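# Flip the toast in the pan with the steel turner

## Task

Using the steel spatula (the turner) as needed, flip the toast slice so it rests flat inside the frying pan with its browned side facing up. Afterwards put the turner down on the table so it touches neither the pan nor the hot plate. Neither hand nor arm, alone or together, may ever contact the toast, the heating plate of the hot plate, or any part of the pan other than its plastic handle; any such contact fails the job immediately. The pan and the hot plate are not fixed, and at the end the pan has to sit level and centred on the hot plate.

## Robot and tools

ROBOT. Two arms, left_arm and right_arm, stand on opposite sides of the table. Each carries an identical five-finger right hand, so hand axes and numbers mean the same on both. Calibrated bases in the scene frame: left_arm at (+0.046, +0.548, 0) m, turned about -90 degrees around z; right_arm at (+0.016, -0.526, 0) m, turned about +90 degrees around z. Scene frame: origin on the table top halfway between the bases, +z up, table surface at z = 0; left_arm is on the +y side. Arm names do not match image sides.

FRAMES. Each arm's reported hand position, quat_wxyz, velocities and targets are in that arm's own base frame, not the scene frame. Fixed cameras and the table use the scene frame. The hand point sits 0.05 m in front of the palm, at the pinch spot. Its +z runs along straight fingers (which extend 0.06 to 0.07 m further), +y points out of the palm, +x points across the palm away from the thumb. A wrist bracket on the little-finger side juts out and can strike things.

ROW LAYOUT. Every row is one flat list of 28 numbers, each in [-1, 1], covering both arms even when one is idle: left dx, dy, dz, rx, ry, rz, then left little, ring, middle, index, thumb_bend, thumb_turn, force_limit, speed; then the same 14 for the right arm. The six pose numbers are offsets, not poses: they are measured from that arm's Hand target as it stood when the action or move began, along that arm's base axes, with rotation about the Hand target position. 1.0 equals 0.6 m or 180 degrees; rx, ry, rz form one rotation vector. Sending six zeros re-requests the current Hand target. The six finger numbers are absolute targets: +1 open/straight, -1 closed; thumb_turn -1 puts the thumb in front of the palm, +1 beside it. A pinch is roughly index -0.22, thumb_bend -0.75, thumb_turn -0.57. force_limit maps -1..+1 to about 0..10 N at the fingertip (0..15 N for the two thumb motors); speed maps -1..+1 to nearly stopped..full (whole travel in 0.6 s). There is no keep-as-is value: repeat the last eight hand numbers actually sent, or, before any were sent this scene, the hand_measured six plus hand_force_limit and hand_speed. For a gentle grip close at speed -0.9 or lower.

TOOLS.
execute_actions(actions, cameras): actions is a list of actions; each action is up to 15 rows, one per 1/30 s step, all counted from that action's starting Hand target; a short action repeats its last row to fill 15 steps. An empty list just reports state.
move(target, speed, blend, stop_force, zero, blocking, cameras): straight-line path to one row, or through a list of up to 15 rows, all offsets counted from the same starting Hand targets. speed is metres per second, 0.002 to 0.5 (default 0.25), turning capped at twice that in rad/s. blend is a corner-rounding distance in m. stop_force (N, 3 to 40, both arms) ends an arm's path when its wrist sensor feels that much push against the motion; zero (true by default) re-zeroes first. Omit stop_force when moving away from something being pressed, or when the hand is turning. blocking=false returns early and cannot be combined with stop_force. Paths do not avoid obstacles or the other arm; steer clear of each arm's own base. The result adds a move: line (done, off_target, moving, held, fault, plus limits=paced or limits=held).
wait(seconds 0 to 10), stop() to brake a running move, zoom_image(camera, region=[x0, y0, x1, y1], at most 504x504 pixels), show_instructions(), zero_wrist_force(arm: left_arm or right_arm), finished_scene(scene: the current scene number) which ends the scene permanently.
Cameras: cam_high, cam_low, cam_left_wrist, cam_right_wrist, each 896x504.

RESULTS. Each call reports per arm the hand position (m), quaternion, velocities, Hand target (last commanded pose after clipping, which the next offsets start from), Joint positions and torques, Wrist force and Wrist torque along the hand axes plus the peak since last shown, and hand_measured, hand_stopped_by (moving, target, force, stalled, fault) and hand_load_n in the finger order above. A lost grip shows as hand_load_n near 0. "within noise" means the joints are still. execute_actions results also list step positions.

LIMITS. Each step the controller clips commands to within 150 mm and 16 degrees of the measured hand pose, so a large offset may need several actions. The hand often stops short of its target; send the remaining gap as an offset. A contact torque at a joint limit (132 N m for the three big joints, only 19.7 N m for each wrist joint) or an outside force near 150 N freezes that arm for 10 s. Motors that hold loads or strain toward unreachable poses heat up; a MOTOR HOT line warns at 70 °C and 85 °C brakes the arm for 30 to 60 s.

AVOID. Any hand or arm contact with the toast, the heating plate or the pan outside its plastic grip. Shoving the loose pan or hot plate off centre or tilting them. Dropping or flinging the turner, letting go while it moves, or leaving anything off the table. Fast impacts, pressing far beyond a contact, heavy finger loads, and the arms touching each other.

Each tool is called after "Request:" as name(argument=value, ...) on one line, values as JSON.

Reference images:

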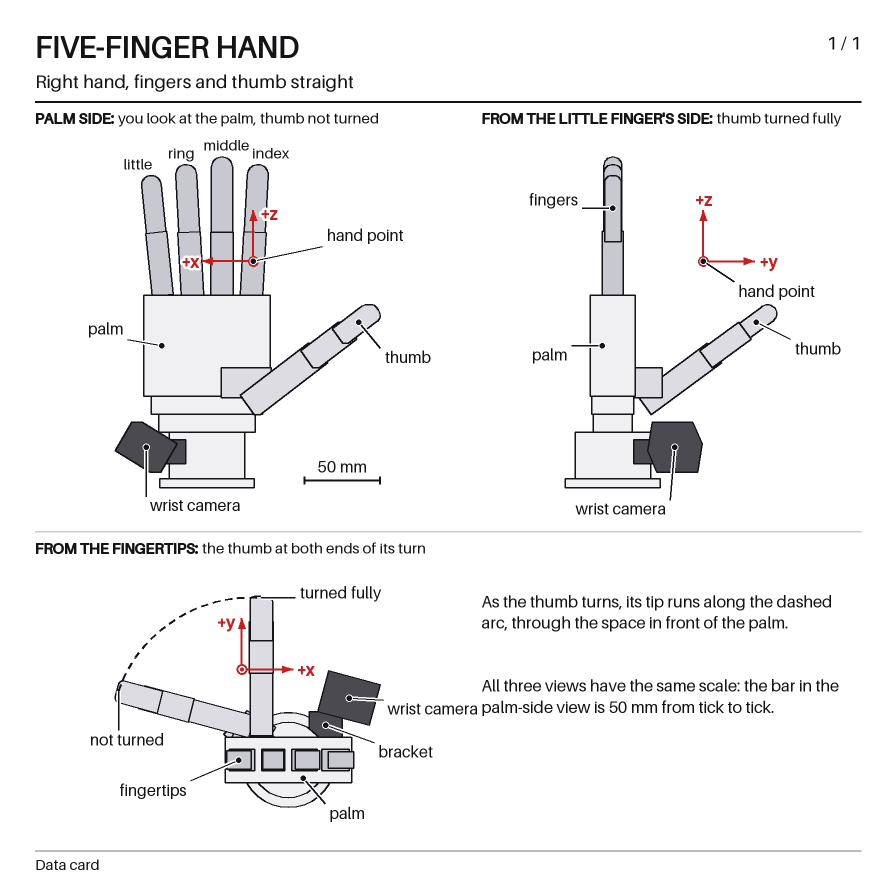

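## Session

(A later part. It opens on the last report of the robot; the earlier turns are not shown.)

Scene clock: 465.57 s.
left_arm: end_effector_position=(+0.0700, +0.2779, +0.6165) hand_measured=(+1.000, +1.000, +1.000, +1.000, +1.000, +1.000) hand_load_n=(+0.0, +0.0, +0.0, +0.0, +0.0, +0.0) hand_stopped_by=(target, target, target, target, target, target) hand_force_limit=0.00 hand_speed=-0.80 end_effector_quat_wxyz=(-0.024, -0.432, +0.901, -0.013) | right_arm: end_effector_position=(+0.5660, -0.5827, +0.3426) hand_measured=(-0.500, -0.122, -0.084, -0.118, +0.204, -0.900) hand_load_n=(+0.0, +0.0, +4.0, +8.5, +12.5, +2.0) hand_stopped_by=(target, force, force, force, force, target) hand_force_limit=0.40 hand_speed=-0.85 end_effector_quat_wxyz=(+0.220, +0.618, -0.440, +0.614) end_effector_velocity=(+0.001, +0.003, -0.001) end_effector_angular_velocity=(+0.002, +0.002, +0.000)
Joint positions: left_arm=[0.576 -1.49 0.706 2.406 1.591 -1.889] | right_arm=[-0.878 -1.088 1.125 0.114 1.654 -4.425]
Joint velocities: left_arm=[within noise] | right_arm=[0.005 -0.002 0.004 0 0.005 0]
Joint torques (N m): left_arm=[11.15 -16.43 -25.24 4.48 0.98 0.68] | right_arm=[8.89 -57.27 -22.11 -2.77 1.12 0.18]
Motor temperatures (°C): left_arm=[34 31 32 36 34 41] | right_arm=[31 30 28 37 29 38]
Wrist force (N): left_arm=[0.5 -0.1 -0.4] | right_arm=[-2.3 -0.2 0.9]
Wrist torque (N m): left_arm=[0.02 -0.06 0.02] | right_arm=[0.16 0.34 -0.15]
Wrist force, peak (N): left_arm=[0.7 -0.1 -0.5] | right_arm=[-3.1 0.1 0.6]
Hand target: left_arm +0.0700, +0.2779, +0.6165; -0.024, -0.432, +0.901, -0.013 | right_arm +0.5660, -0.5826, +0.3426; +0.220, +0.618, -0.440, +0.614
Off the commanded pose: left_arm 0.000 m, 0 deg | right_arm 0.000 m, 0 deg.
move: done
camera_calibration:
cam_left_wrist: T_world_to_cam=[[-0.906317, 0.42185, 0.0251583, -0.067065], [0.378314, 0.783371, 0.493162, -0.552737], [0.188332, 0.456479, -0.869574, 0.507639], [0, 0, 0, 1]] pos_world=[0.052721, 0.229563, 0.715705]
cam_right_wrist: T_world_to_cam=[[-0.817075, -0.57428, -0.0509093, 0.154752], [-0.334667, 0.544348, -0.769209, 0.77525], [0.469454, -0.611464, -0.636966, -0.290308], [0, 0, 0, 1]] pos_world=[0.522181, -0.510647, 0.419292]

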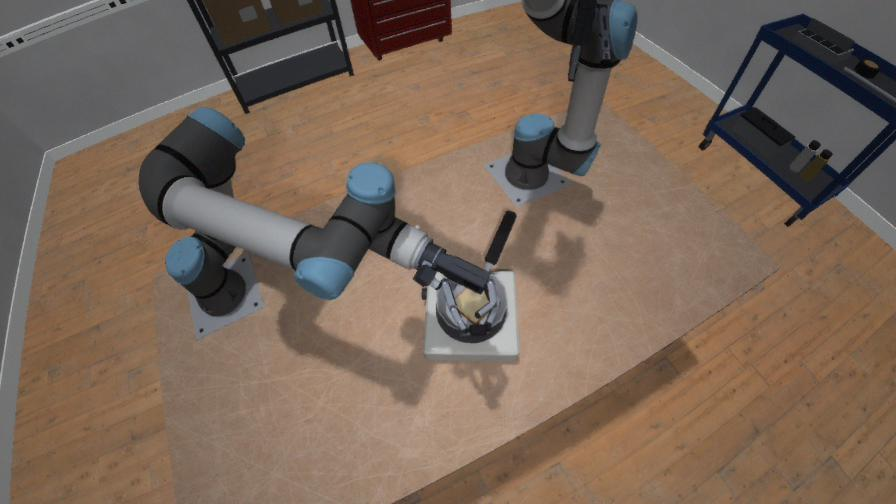

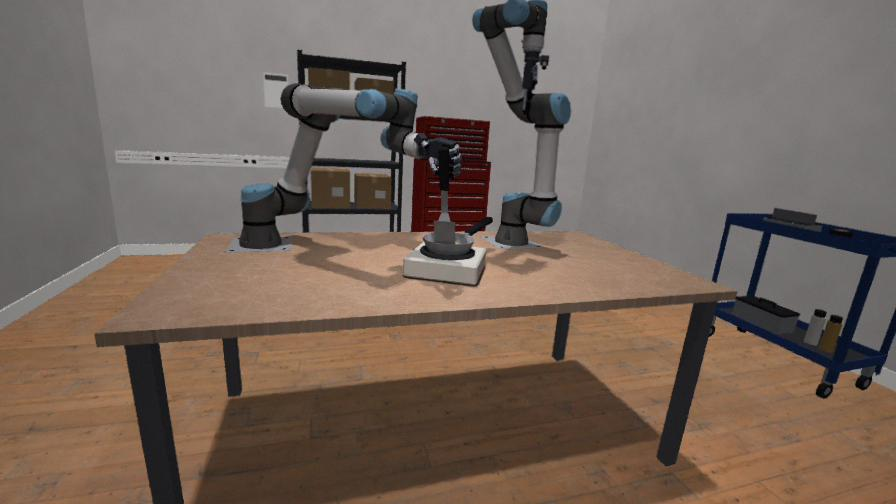

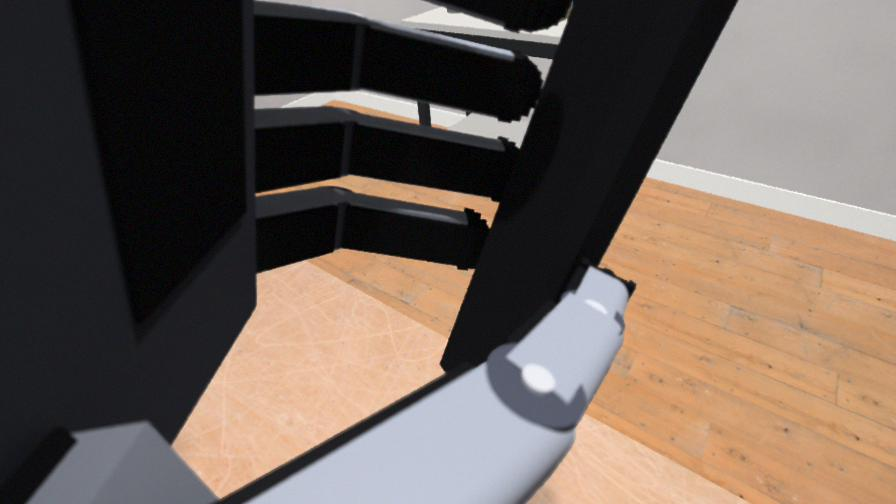

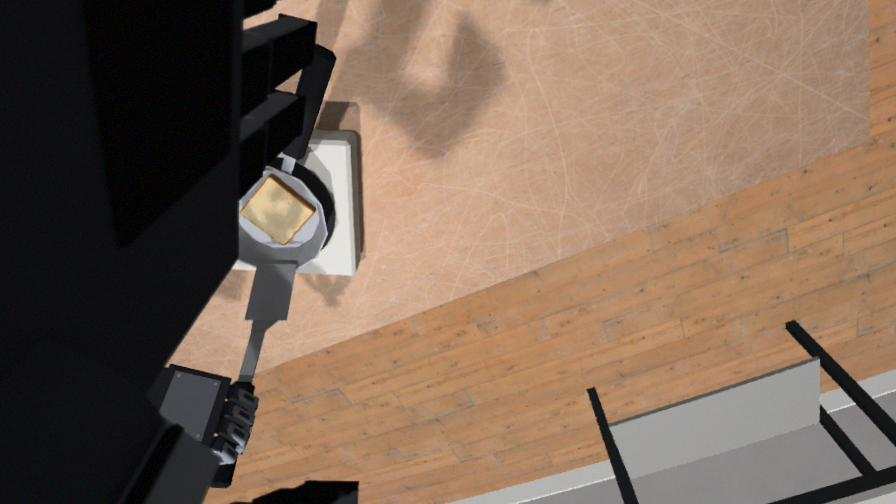

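Request:
move(target=[[0,0,0,0,0,0,1,1,1,1,1,1,0,-0.8,0.0047,0.0113,0,0,0,0,-0.5,-0.5,-0.5,-0.5,-0.75,-0.9,0.4,-0.85],[0,0,0,0,0,0,1,1,1,1,1,1,0,-0.8,0.0047,0.0113,-0.054,0,0,0,-0.5,-0.5,-0.5,-0.5,-0.75,-0.9,0.4,-0.85]], speed=0.03, stop_force=4)

Request:
zoom_image(camera="cam_high", region=[430, 260, 510, 340])

Request:
zoom_image(camera="cam_right_wrist", region=[200, 140, 340, 280])

Request:
zoom_image(camera="cam_low", region=[410, 200, 490, 270])

Scene clock: 470.87 s.
left_arm: end_effector_position=(+0.0700, +0.2779, +0.6165) hand_measured=(+1.000, +1.000, +1.000, +1.000, +1.000, +1.000) hand_load_n=(+0.0, +0.0, +0.0, +0.0, +0.0, +0.0) hand_stopped_by=(target, target, target, target, target, target) hand_force_limit=0.00 hand_speed=-0.80 end_effector_quat_wxyz=(-0.024, -0.432, +0.901, -0.013) | right_arm: end_effector_position=(+0.5689, -0.5758, +0.3102) hand_measured=(-0.500, -0.122, -0.084, -0.118, +0.204, -0.900) hand_load_n=(+0.0, +0.0, +4.0, +9.0, +12.5, +3.0) hand_stopped_by=(target, force, force, force, force, target) hand_force_limit=0.40 hand_speed=-0.85 end_effector_quat_wxyz=(+0.220, +0.618, -0.440, +0.614)
Joint positions: left_arm=[0.576 -1.49 0.706 2.406 1.591 -1.889] | right_arm=[-0.867 -1.086 1.205 0.032 1.666 -4.423]
Joint velocities: within noise
Joint torques (N m): left_arm=[11.32 -16.03 -25.91 4.59 0.78 0.5] | right_arm=[-8.95 -56.02 -38.16 0.41 -1.19 -1.51]
Motor temperatures (°C): left_arm=[34 31 32 36 34 41] | right_arm=[31 30 28 37 29 38]
Wrist force (N): left_arm=[0.2 -0.1 -0.4] | right_arm=[-2.2 -0.1 0.5]
Wrist torque (N m): left_arm=[0.02 -0.02 -0.01] | right_arm=[0.21 0.27 -0.05]
Wrist force, peak (N): left_arm=[0.4 -0.1 -0.7] | right_arm=[-2.6 -0.3 1.0]
Hand target: left_arm +0.0700, +0.2779, +0.6165; -0.024, -0.432, +0.901, -0.013 | right_arm +0.5688, -0.5758, +0.3102; +0.220, +0.618, -0.440, +0.614
Off the commanded pose: left_arm 0.000 m, 0 deg | right_arm 0.000 m, 0 deg.
move: done
camera_calibration:
cam_left_wrist: T_world_to_cam=[[-0.906317, 0.42185, 0.0251582, -0.0670648], [0.378314, 0.783371, 0.493162, -0.552737], [0.188332, 0.456479, -0.869573, 0.507639], [0, 0, 0, 1]] pos_world=[0.0527211, 0.229563, 0.715705]
cam_right_wrist: T_world_to_cam=[[-0.817046, -0.574305, -0.0510844, 0.159356], [-0.334527, 0.544347, -0.769271, 0.747492], [0.469604, -0.611441, -0.636877, -0.308215], [0, 0, 0, 1]] pos_world=[0.524997, -0.503831, 0.386869]

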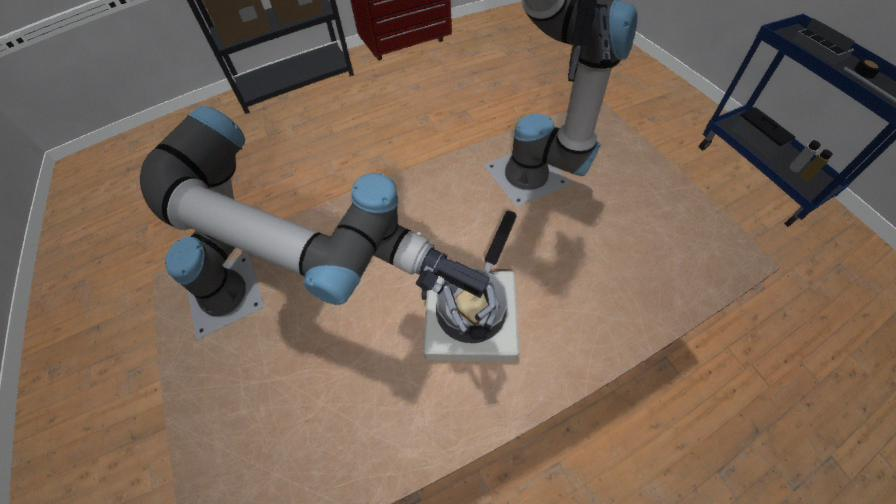

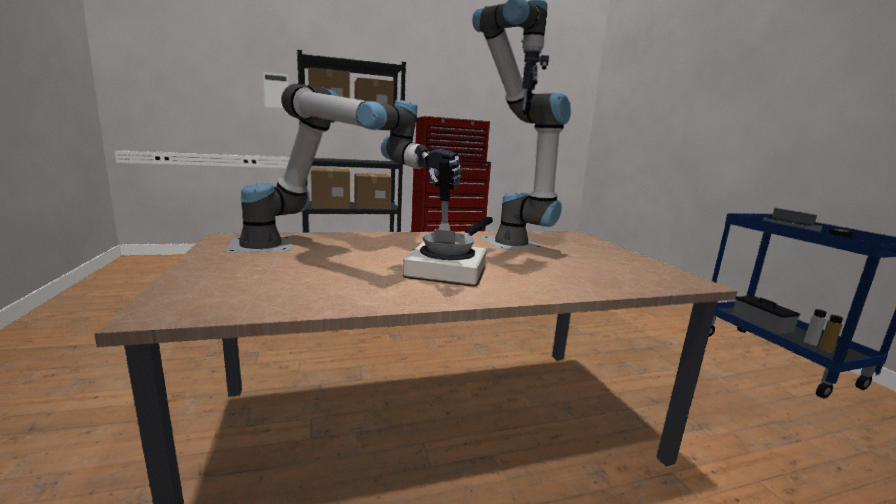

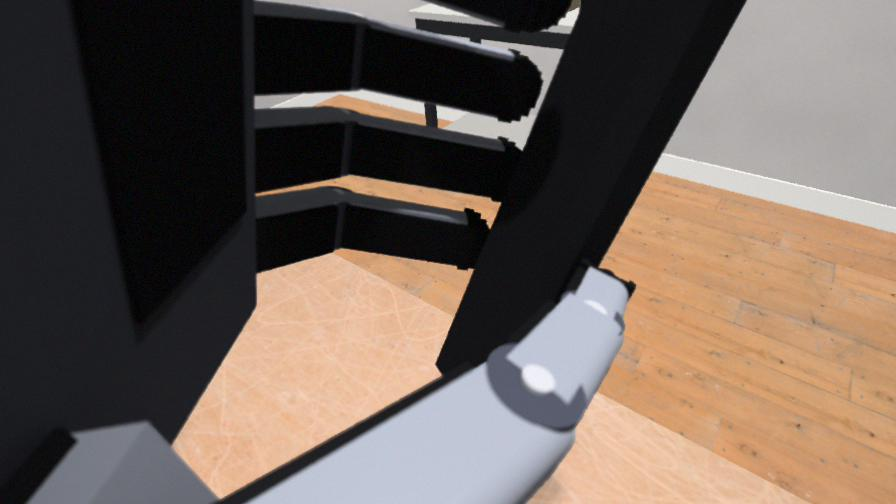

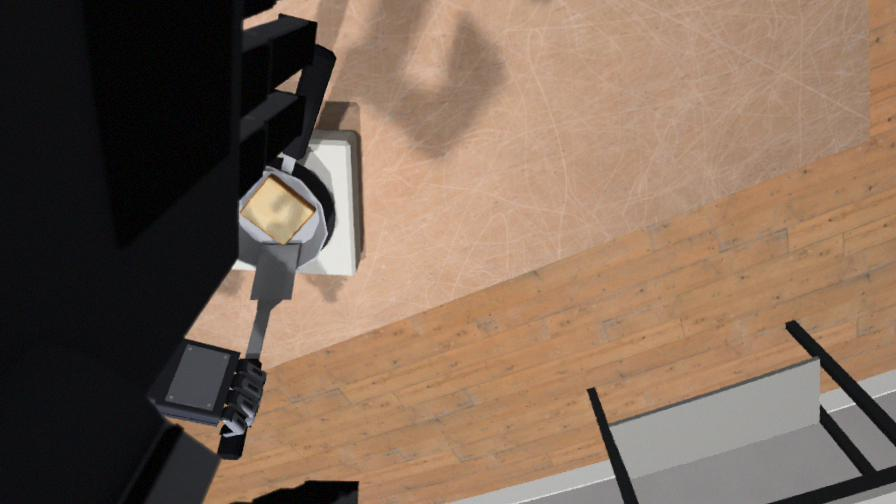

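Scaled by 6.300 from the camera's 896x504 image, which has a finer 1280x720 frame.

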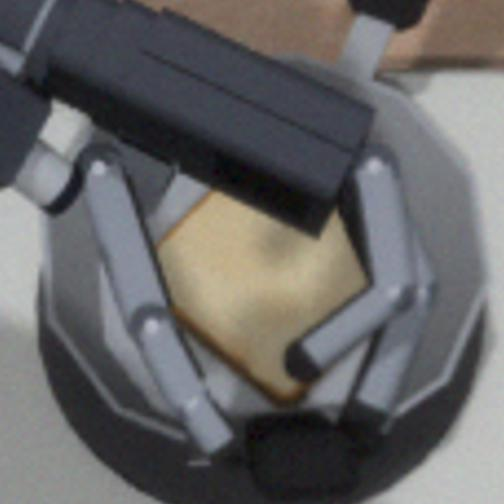

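Scaled by 3.600 from the camera's 896x504 image, which has a finer 1280x720 frame.

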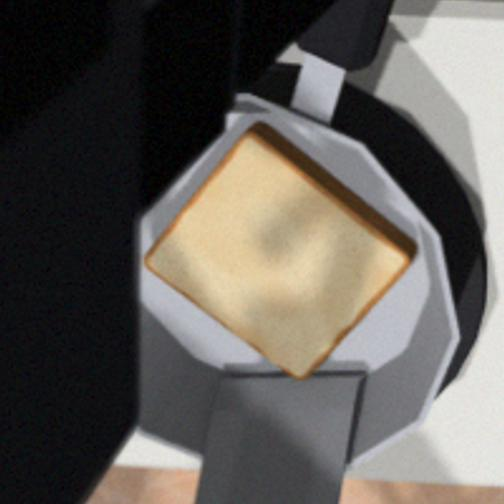

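Scaled by 6.300 from the camera's 896x504 image, which has a finer 1280x720 frame.

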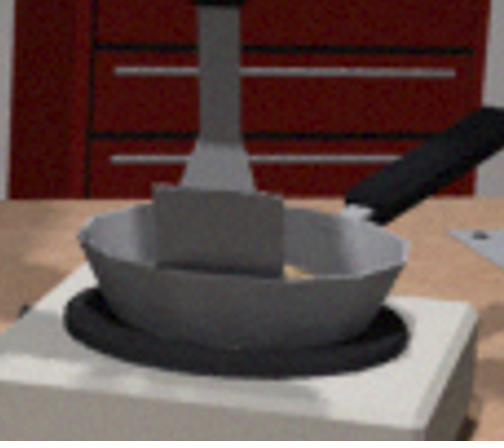

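Request:
move(target=[0,0,0,0,0,0,1,1,1,1,1,1,0,-0.8,0.019,0.0463,-0.003,0,0,0,-0.5,-0.5,-0.5,-0.5,-0.75,-0.9,0.4,-0.85], speed=0.04)

Request:
zoom_image(camera="cam_high", region=[430, 260, 510, 340])

Request:
zoom_image(camera="cam_right_wrist", region=[200, 140, 340, 280])

Request:
zoom_image(camera="cam_low", region=[410, 200, 490, 270])

Scene clock: 473.00 s.
left_arm: end_effector_position=(+0.0700, +0.2779, +0.6165) hand_measured=(+1.000, +1.000, +1.000, +1.000, +1.000, +1.000) hand_load_n=(+0.0, +0.0, +0.0, +0.0, +0.0, +0.0) hand_stopped_by=(target, target, target, target, target, target) hand_force_limit=0.00 hand_speed=-0.80 end_effector_quat_wxyz=(-0.024, -0.432, +0.901, -0.013) | right_arm: end_effector_position=(+0.5803, -0.5479, +0.3084) hand_measured=(-0.500, -0.120, -0.084, -0.118, +0.204, -0.900) hand_load_n=(+0.0, +2.0, +4.5, +7.5, +12.5, -1.0) hand_stopped_by=(target, force, force, force, force, target) hand_force_limit=0.40 hand_speed=-0.85 end_effector_quat_wxyz=(+0.220, +0.618, -0.440, +0.614) end_effector_velocity=(+0.000, -0.001, +0.000) end_effector_angular_velocity=(+0.000, -0.002, +0.003)
Joint positions: left_arm=[0.576 -1.49 0.706 2.406 1.591 -1.889] | right_arm=[-0.819 -1.102 1.235 0.02 1.713 -4.416]
Joint velocities: left_arm=[within noise] | right_arm=[-0.003 0 -0.001 0 -0.006 0.001]
Joint torques (N m): left_arm=[11.81 -16.77 -25.13 4.47 0.76 0.56] | right_arm=[-8.66 -42.64 -33.98 -1.27 -1.34 0.68]
Motor temperatures (°C): left_arm=[34 31 32 36 34 41] | right_arm=[31 30 28 37 29 38]
Wrist force (N): left_arm=[0.6 -0.3 -0.3] | right_arm=[1.0 0.8 1.0]
Wrist torque (N m): left_arm=[-0.02 -0.09 0.01] | right_arm=[0.26 0.20 -0.25]
Wrist force, peak (N): left_arm=[0.2 0.0 -0.8] | right_arm=[3.4 0.5 1.7]
Hand target: left_arm +0.0700, +0.2779, +0.6165; -0.024, -0.432, +0.901, -0.013 | right_arm +0.5802, -0.5481, +0.3084; +0.220, +0.618, -0.440, +0.614
Off the commanded pose: left_arm 0.000 m, 0 deg | right_arm 0.000 m, 0 deg.
move: done
camera_calibration:
cam_left_wrist: T_world_to_cam=[[-0.906317, 0.42185, 0.0251584, -0.067065], [0.378314, 0.783371, 0.493162, -0.552737], [0.188332, 0.456479, -0.869573, 0.507639], [0, 0, 0, 1]] pos_world=[0.052721, 0.229563, 0.715705]
cam_right_wrist: T_world_to_cam=[[-0.81704, -0.574308, -0.0511432, 0.184692], [-0.334473, 0.544347, -0.769294, 0.734684], [0.469651, -0.611439, -0.636844, -0.297688], [0, 0, 0, 1]] pos_world=[0.536443, -0.475871, 0.385054]

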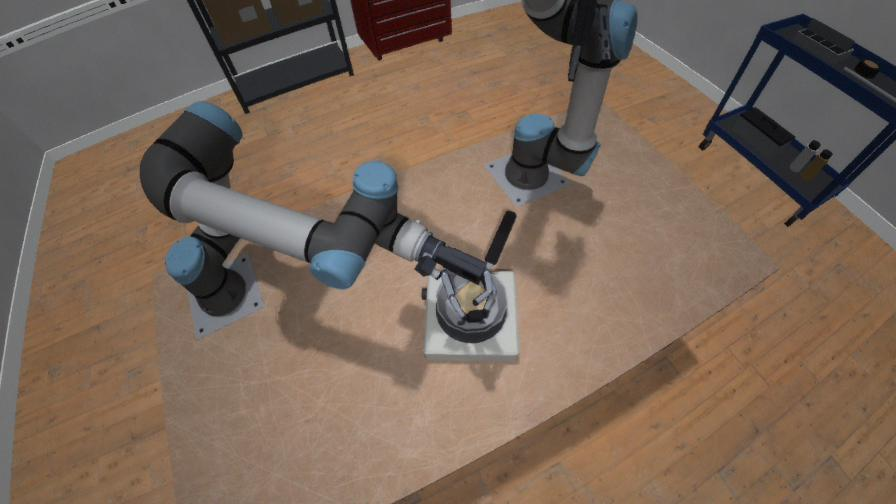

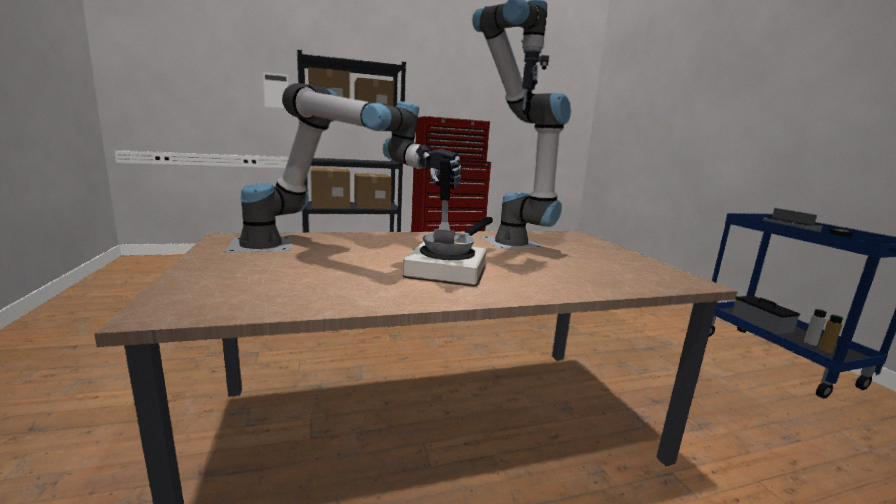

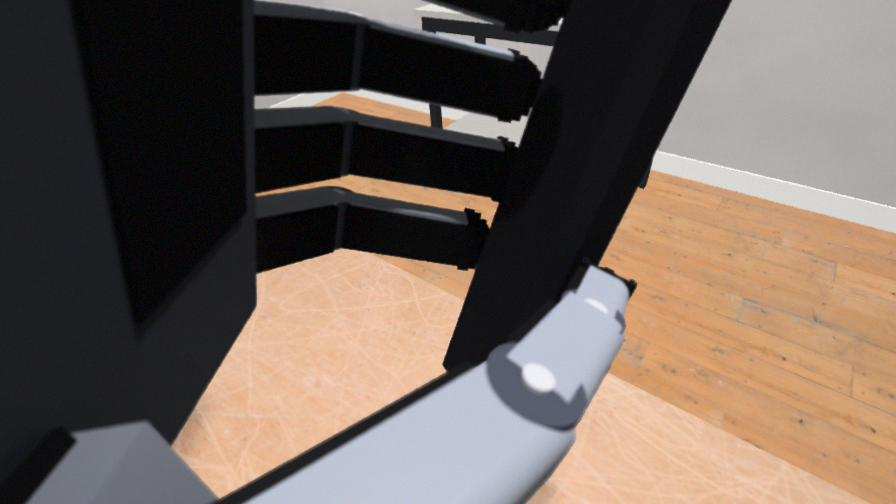

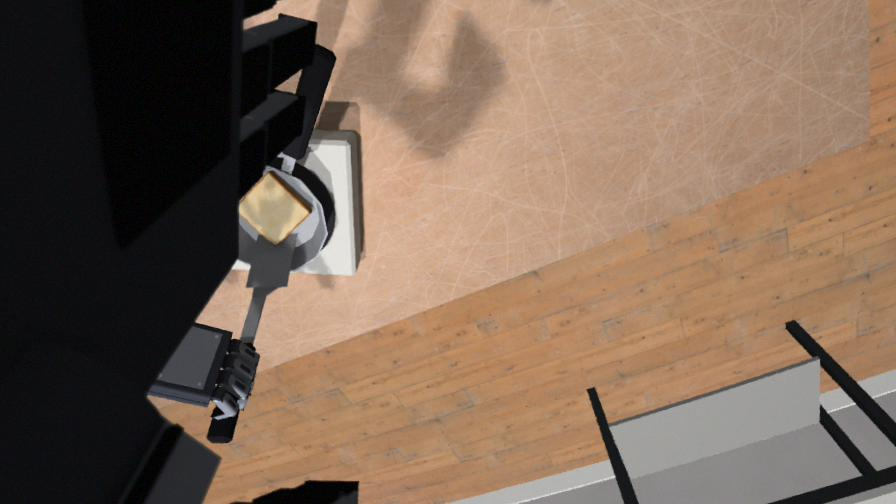

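Scaled by 6.300 from the camera's 896x504 image, which has a finer 1280x720 frame.

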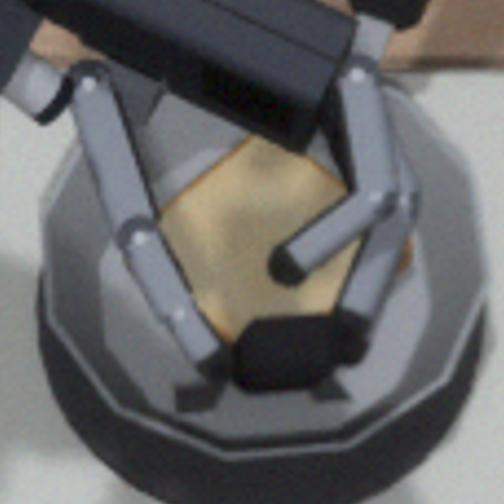

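Scaled by 3.600 from the camera's 896x504 image, which has a finer 1280x720 frame.

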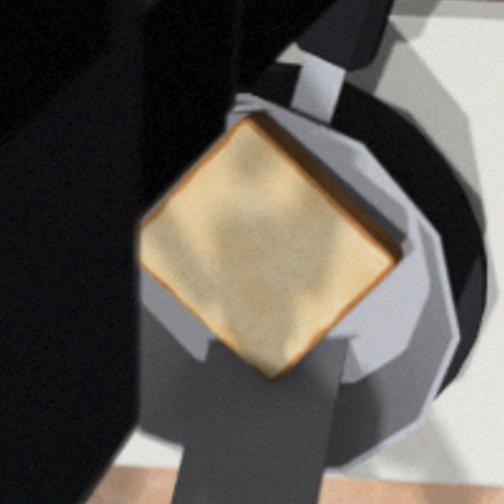

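Scaled by 6.300 from the camera's 896x504 image, which has a finer 1280x720 frame.

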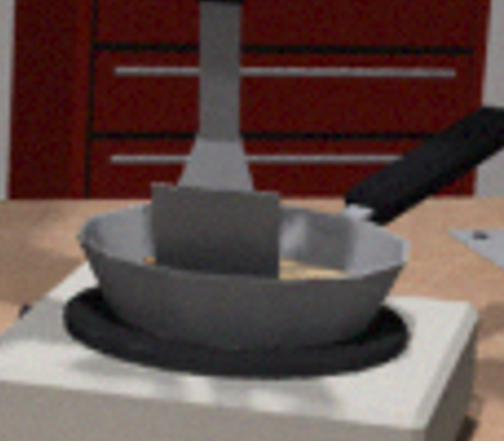

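Request:
move(target=[0,0,0,0,0,0,1,1,1,1,1,1,0,-0.8,-0.0155,-0.0378,-0.033,0.0617,-0.0253,0,-0.5,-0.5,-0.5,-0.5,-0.75,-0.9,0.4,-0.85], speed=0.04)

Request:
zoom_image(camera="cam_high", region=[430, 260, 510, 340])

Request:
zoom_image(camera="cam_right_wrist", region=[200, 140, 340, 280])

Request:
zoom_image(camera="cam_low", region=[410, 200, 490, 270])

Scene clock: 479.80 s.
left_arm: end_effector_position=(+0.0700, +0.2779, +0.6165) hand_measured=(+1.000, +1.000, +1.000, +1.000, +1.000, +1.000) hand_load_n=(+0.0, +0.0, +0.0, +0.0, +0.0, -0.5) hand_stopped_by=(target, target, target, target, target, target) hand_force_limit=0.00 hand_speed=-0.80 end_effector_quat_wxyz=(-0.024, -0.432, +0.901, -0.013) | right_arm: end_effector_position=(+0.5709, -0.5708, +0.2886) hand_measured=(-0.500, -0.122, -0.084, -0.118, +0.204, -0.900) hand_load_n=(+0.0, +0.0, +3.5, +8.5, +12.5, +1.5) hand_stopped_by=(target, force, force, force, force, target) hand_force_limit=0.40 hand_speed=-0.85 end_effector_quat_wxyz=(+0.141, +0.611, -0.506, +0.592) end_effector_velocity=(+0.001, +0.001, +0.000) end_effector_angular_velocity=(-0.005, +0.004, +0.000)
Joint positions: left_arm=[0.576 -1.49 0.706 2.406 1.591 -1.889] | right_arm=[-0.891 -1.05 1.125 0.187 1.604 -4.246]
Joint velocities: left_arm=[within noise] | right_arm=[0.003 0 0.002 -0.004 0.005 -0.005]
Joint torques (N m): left_arm=[11.4 -17.17 -26.51 4.56 1.17 0.31] | right_arm=[6.14 -56.13 -19.11 -3.45 1.17 -1.69]
Motor temperatures (°C): left_arm=[34 31 32 36 34 41] | right_arm=[31 30 28 37 29 38]
Wrist force (N): left_arm=[0.3 0.0 -0.3] | right_arm=[-1.3 0.4 1.2]
Wrist torque (N m): left_arm=[0.03 -0.04 0.00] | right_arm=[0.16 0.30 -0.19]
Wrist force, peak (N): left_arm=[0.6 -0.2 -0.7] | right_arm=[4.0 0.2 1.7]
Hand target: left_arm +0.0700, +0.2779, +0.6165; -0.024, -0.432, +0.901, -0.013 | right_arm +0.5709, -0.5707, +0.2886; +0.141, +0.611, -0.506, +0.592
Off the commanded pose: left_arm 0.000 m, 0 deg | right_arm 0.000 m, 0 deg.
move: done
camera_calibration:
cam_left_wrist: T_world_to_cam=[[-0.906317, 0.42185, 0.0251584, -0.067065], [0.378314, 0.783371, 0.493162, -0.552737], [0.188332, 0.456479, -0.869573, 0.507639], [0, 0, 0, 1]] pos_world=[0.052721, 0.229563, 0.715705]
cam_right_wrist: T_world_to_cam=[[-0.806005, -0.547328, -0.225364, 0.222225], [-0.276798, 0.685072, -0.673839, 0.748634], [0.523201, -0.480737, -0.703671, -0.256601], [0, 0, 0, 1]] pos_world=[0.520589, -0.514596, 0.373978]

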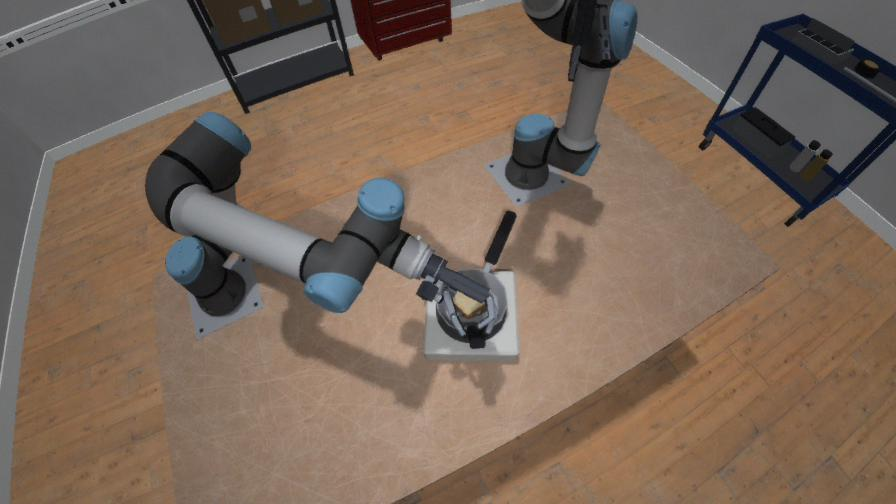

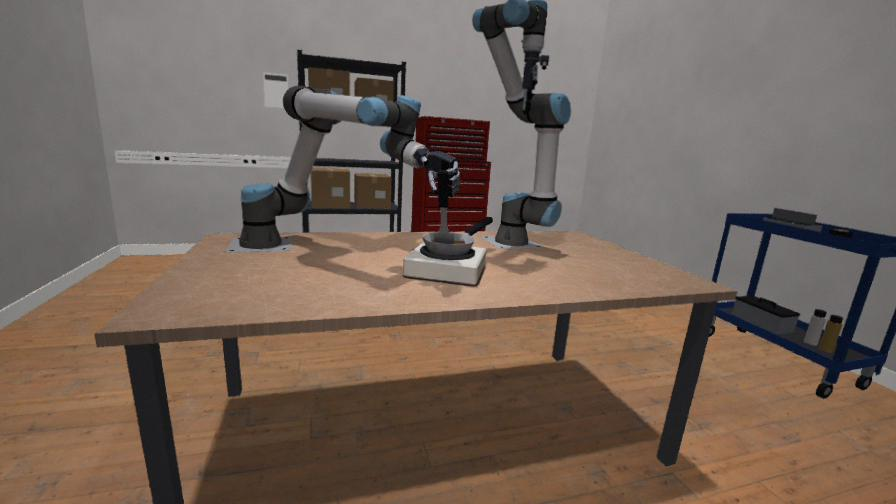

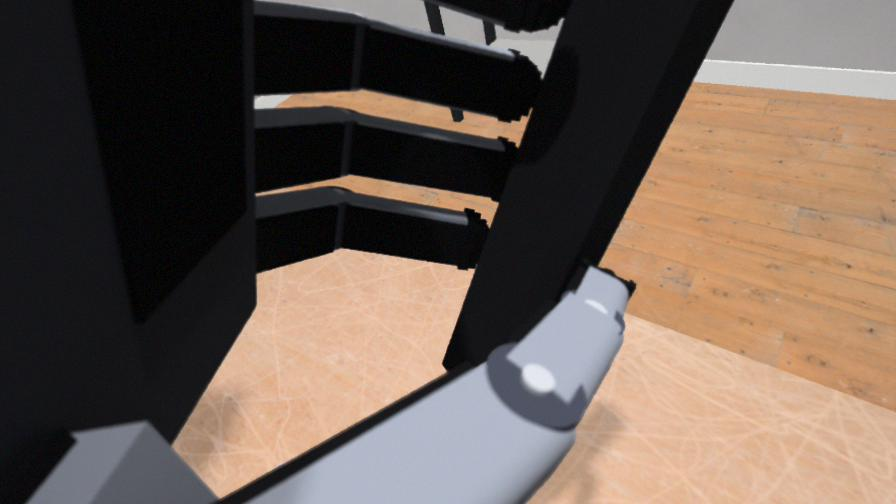

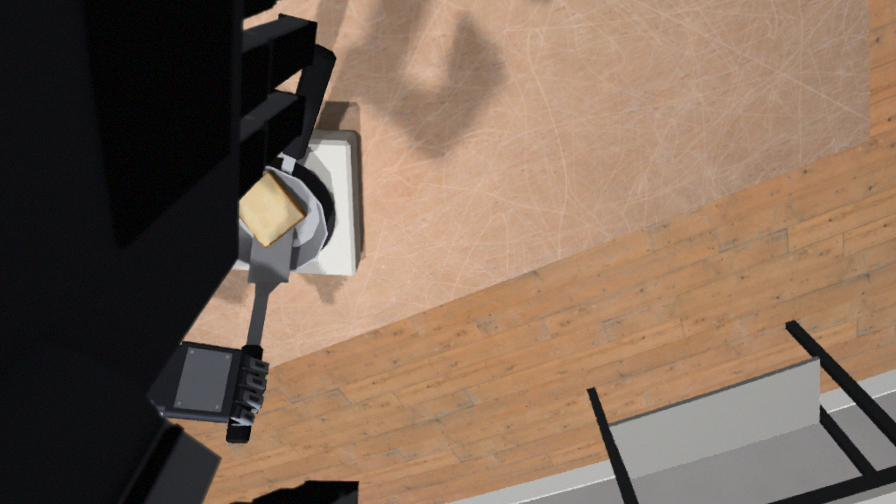

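Scaled by 6.300 from the camera's 896x504 image, which has a finer 1280x720 frame.

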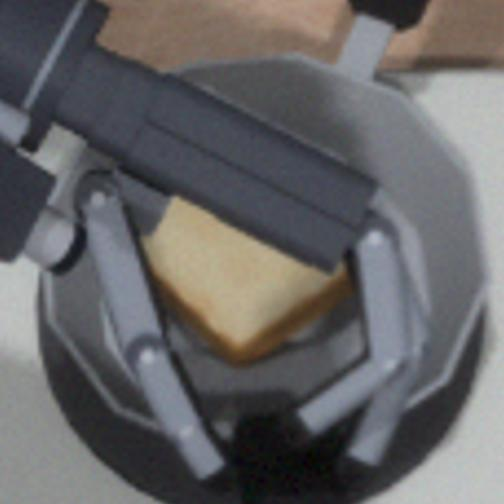

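Scaled by 3.600 from the camera's 896x504 image, which has a finer 1280x720 frame.

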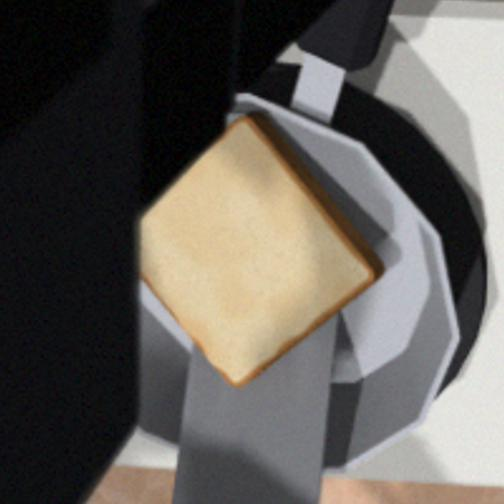

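Scaled by 6.300 from the camera's 896x504 image, which has a finer 1280x720 frame.

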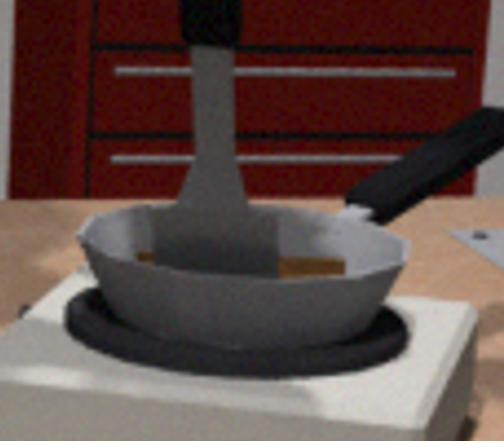

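Request:
move(target=[0,0,0,0,0,0,1,1,1,1,1,1,0,-0.8,-0.012,-0.0293,-0.048,0.0617,-0.0253,0,-0.5,-0.5,-0.5,-0.5,-0.75,-0.9,0.4,-0.85], speed=0.04)

Request:
zoom_image(camera="cam_high", region=[430, 260, 510, 340])

Request:
zoom_image(camera="cam_right_wrist", region=[200, 140, 340, 280])

Request:
zoom_image(camera="cam_low", region=[410, 200, 490, 270])

Scene clock: 484.73 s.
left_arm: end_effector_position=(+0.0700, +0.2779, +0.6165) hand_measured=(+1.000, +1.000, +1.000, +1.000, +1.000, +1.000) hand_load_n=(+0.0, +0.0, +0.0, -0.5, +0.0, +0.0) hand_stopped_by=(target, target, target, target, target, target) hand_force_limit=0.00 hand_speed=-0.80 end_effector_quat_wxyz=(-0.024, -0.432, +0.901, -0.013) | right_arm: end_effector_position=(+0.5637, -0.5884, +0.2598) hand_measured=(-0.500, -0.122, -0.084, -0.118, +0.204, -0.900) hand_load_n=(+0.0, +0.0, +3.5, +8.5, +13.0, +1.5) hand_stopped_by=(target, force, force, force, force, target) hand_force_limit=0.40 hand_speed=-0.85 end_effector_quat_wxyz=(+0.061, +0.598, -0.566, +0.564) end_effector_velocity=(+0.000, -0.001, +0.000) end_effector_angular_velocity=(-0.005, +0.004, -0.002)
Joint positions: left_arm=[0.576 -1.49 0.706 2.406 1.591 -1.889] | right_arm=[-0.96 -0.985 1.03 0.32 1.483 -4.096]
Joint velocities: left_arm=[within noise] | right_arm=[0.001 0 0.001 -0.003 0.005 -0.005]
Joint torques (N m): left_arm=[11.86 -15.58 -25.53 4.36 0.99 0.14] | right_arm=[5.83 -59.55 -21.27 -2.82 1.09 -1.62]
Motor temperatures (°C): left_arm=[34 31 32 36 34 41] | right_arm=[31 30 28 37 29 38]
Wrist force (N): left_arm=[0.3 0.0 -0.5] | right_arm=[-0.7 0.4 0.9]
Wrist torque (N m): left_arm=[0.05 -0.03 0.01] | right_arm=[0.18 0.22 -0.13]
Wrist force, peak (N): left_arm=[0.3 -0.4 -0.7] | right_arm=[-1.4 0.3 1.3]
Hand target: left_arm +0.0700, +0.2779, +0.6165; -0.024, -0.432, +0.901, -0.013 | right_arm +0.5637, -0.5883, +0.2598; +0.061, +0.598, -0.566, +0.564
Off the commanded pose: left_arm 0.000 m, 0 deg | right_arm 0.000 m, 0 deg.
move: done
camera_calibration:
cam_left_wrist: T_world_to_cam=[[-0.906317, 0.42185, 0.0251584, -0.0670651], [0.378314, 0.783371, 0.493162, -0.552737], [0.188332, 0.456479, -0.869573, 0.507639], [0, 0, 0, 1]] pos_world=[0.052721, 0.229563, 0.715705]
cam_right_wrist: T_world_to_cam=[[-0.781497, -0.487505, -0.38936, 0.264297], [-0.227986, 0.804046, -0.54912, 0.749346], [0.580762, -0.340366, -0.739504, -0.222099], [0, 0, 0, 1]] pos_world=[0.506375, -0.549257, 0.350144]

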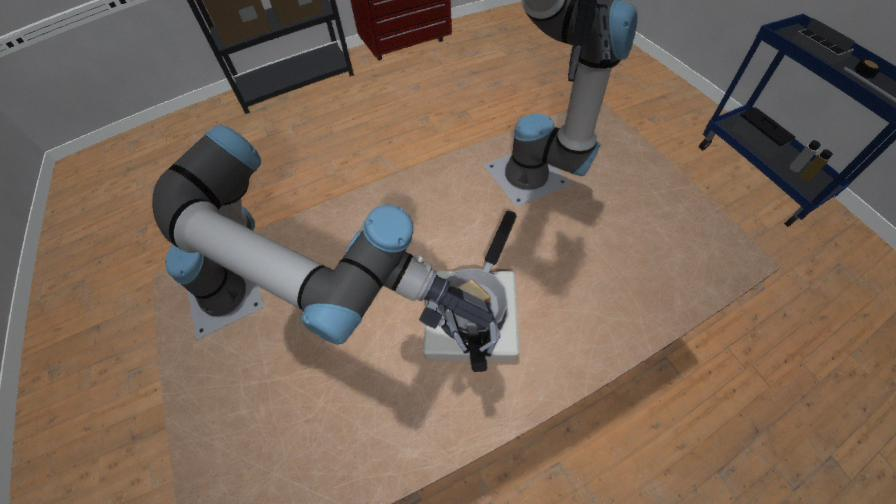

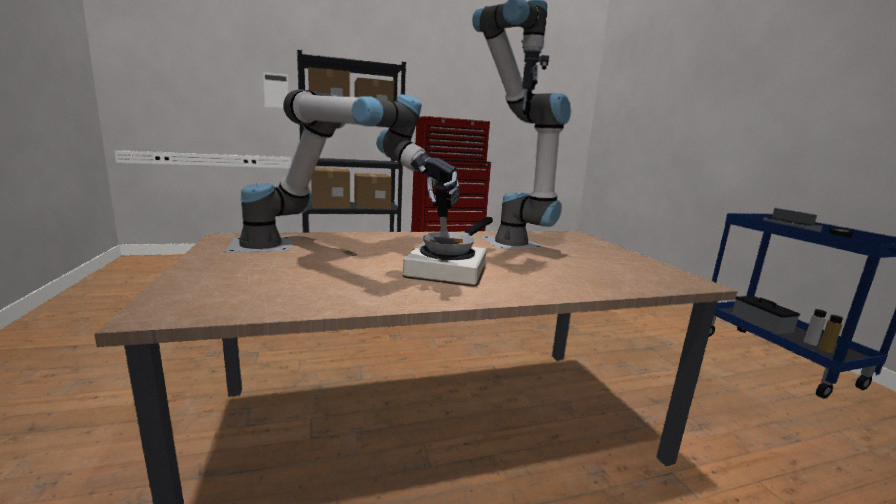

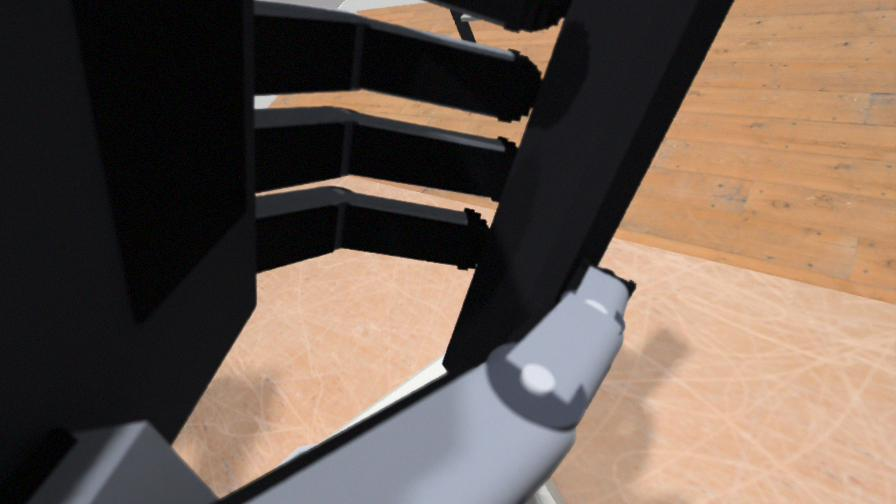

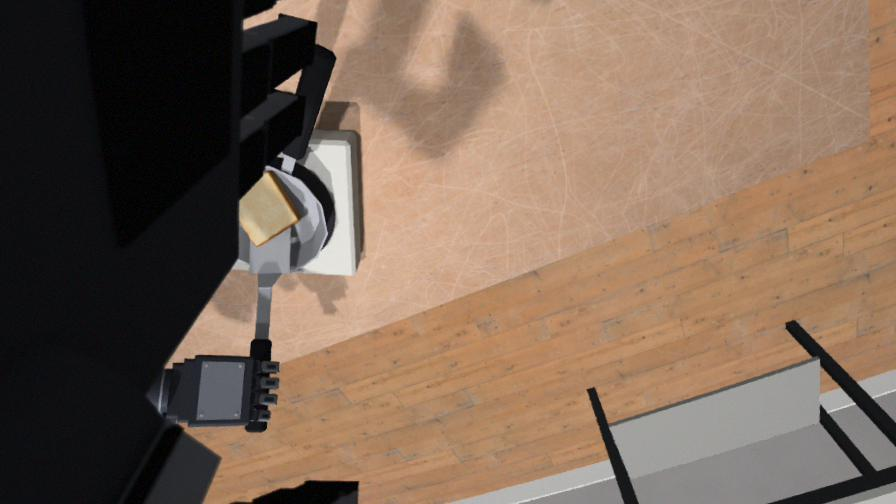

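Scaled by 6.300 from the camera's 896x504 image, which has a finer 1280x720 frame.

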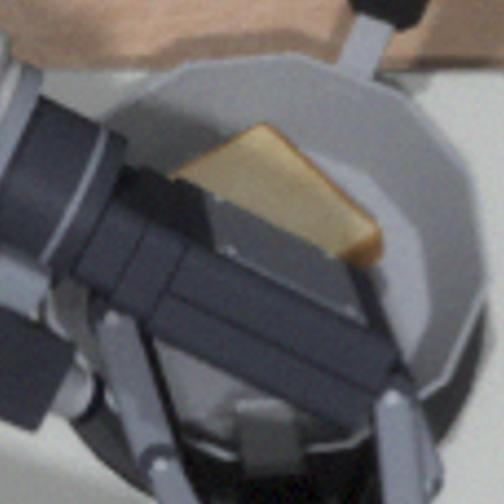

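Scaled by 3.600 from the camera's 896x504 image, which has a finer 1280x720 frame.

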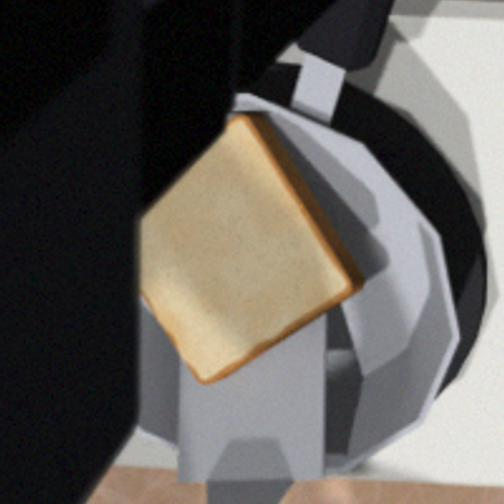

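Scaled by 6.300 from the camera's 896x504 image, which has a finer 1280x720 frame.

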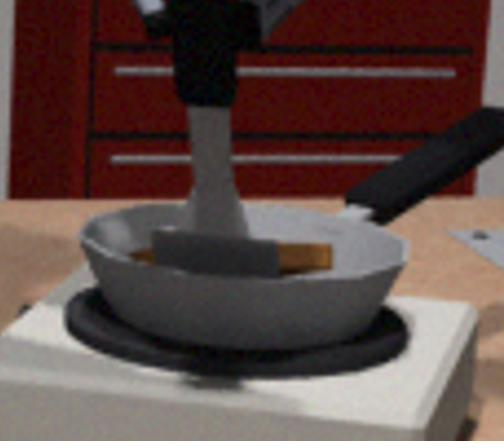

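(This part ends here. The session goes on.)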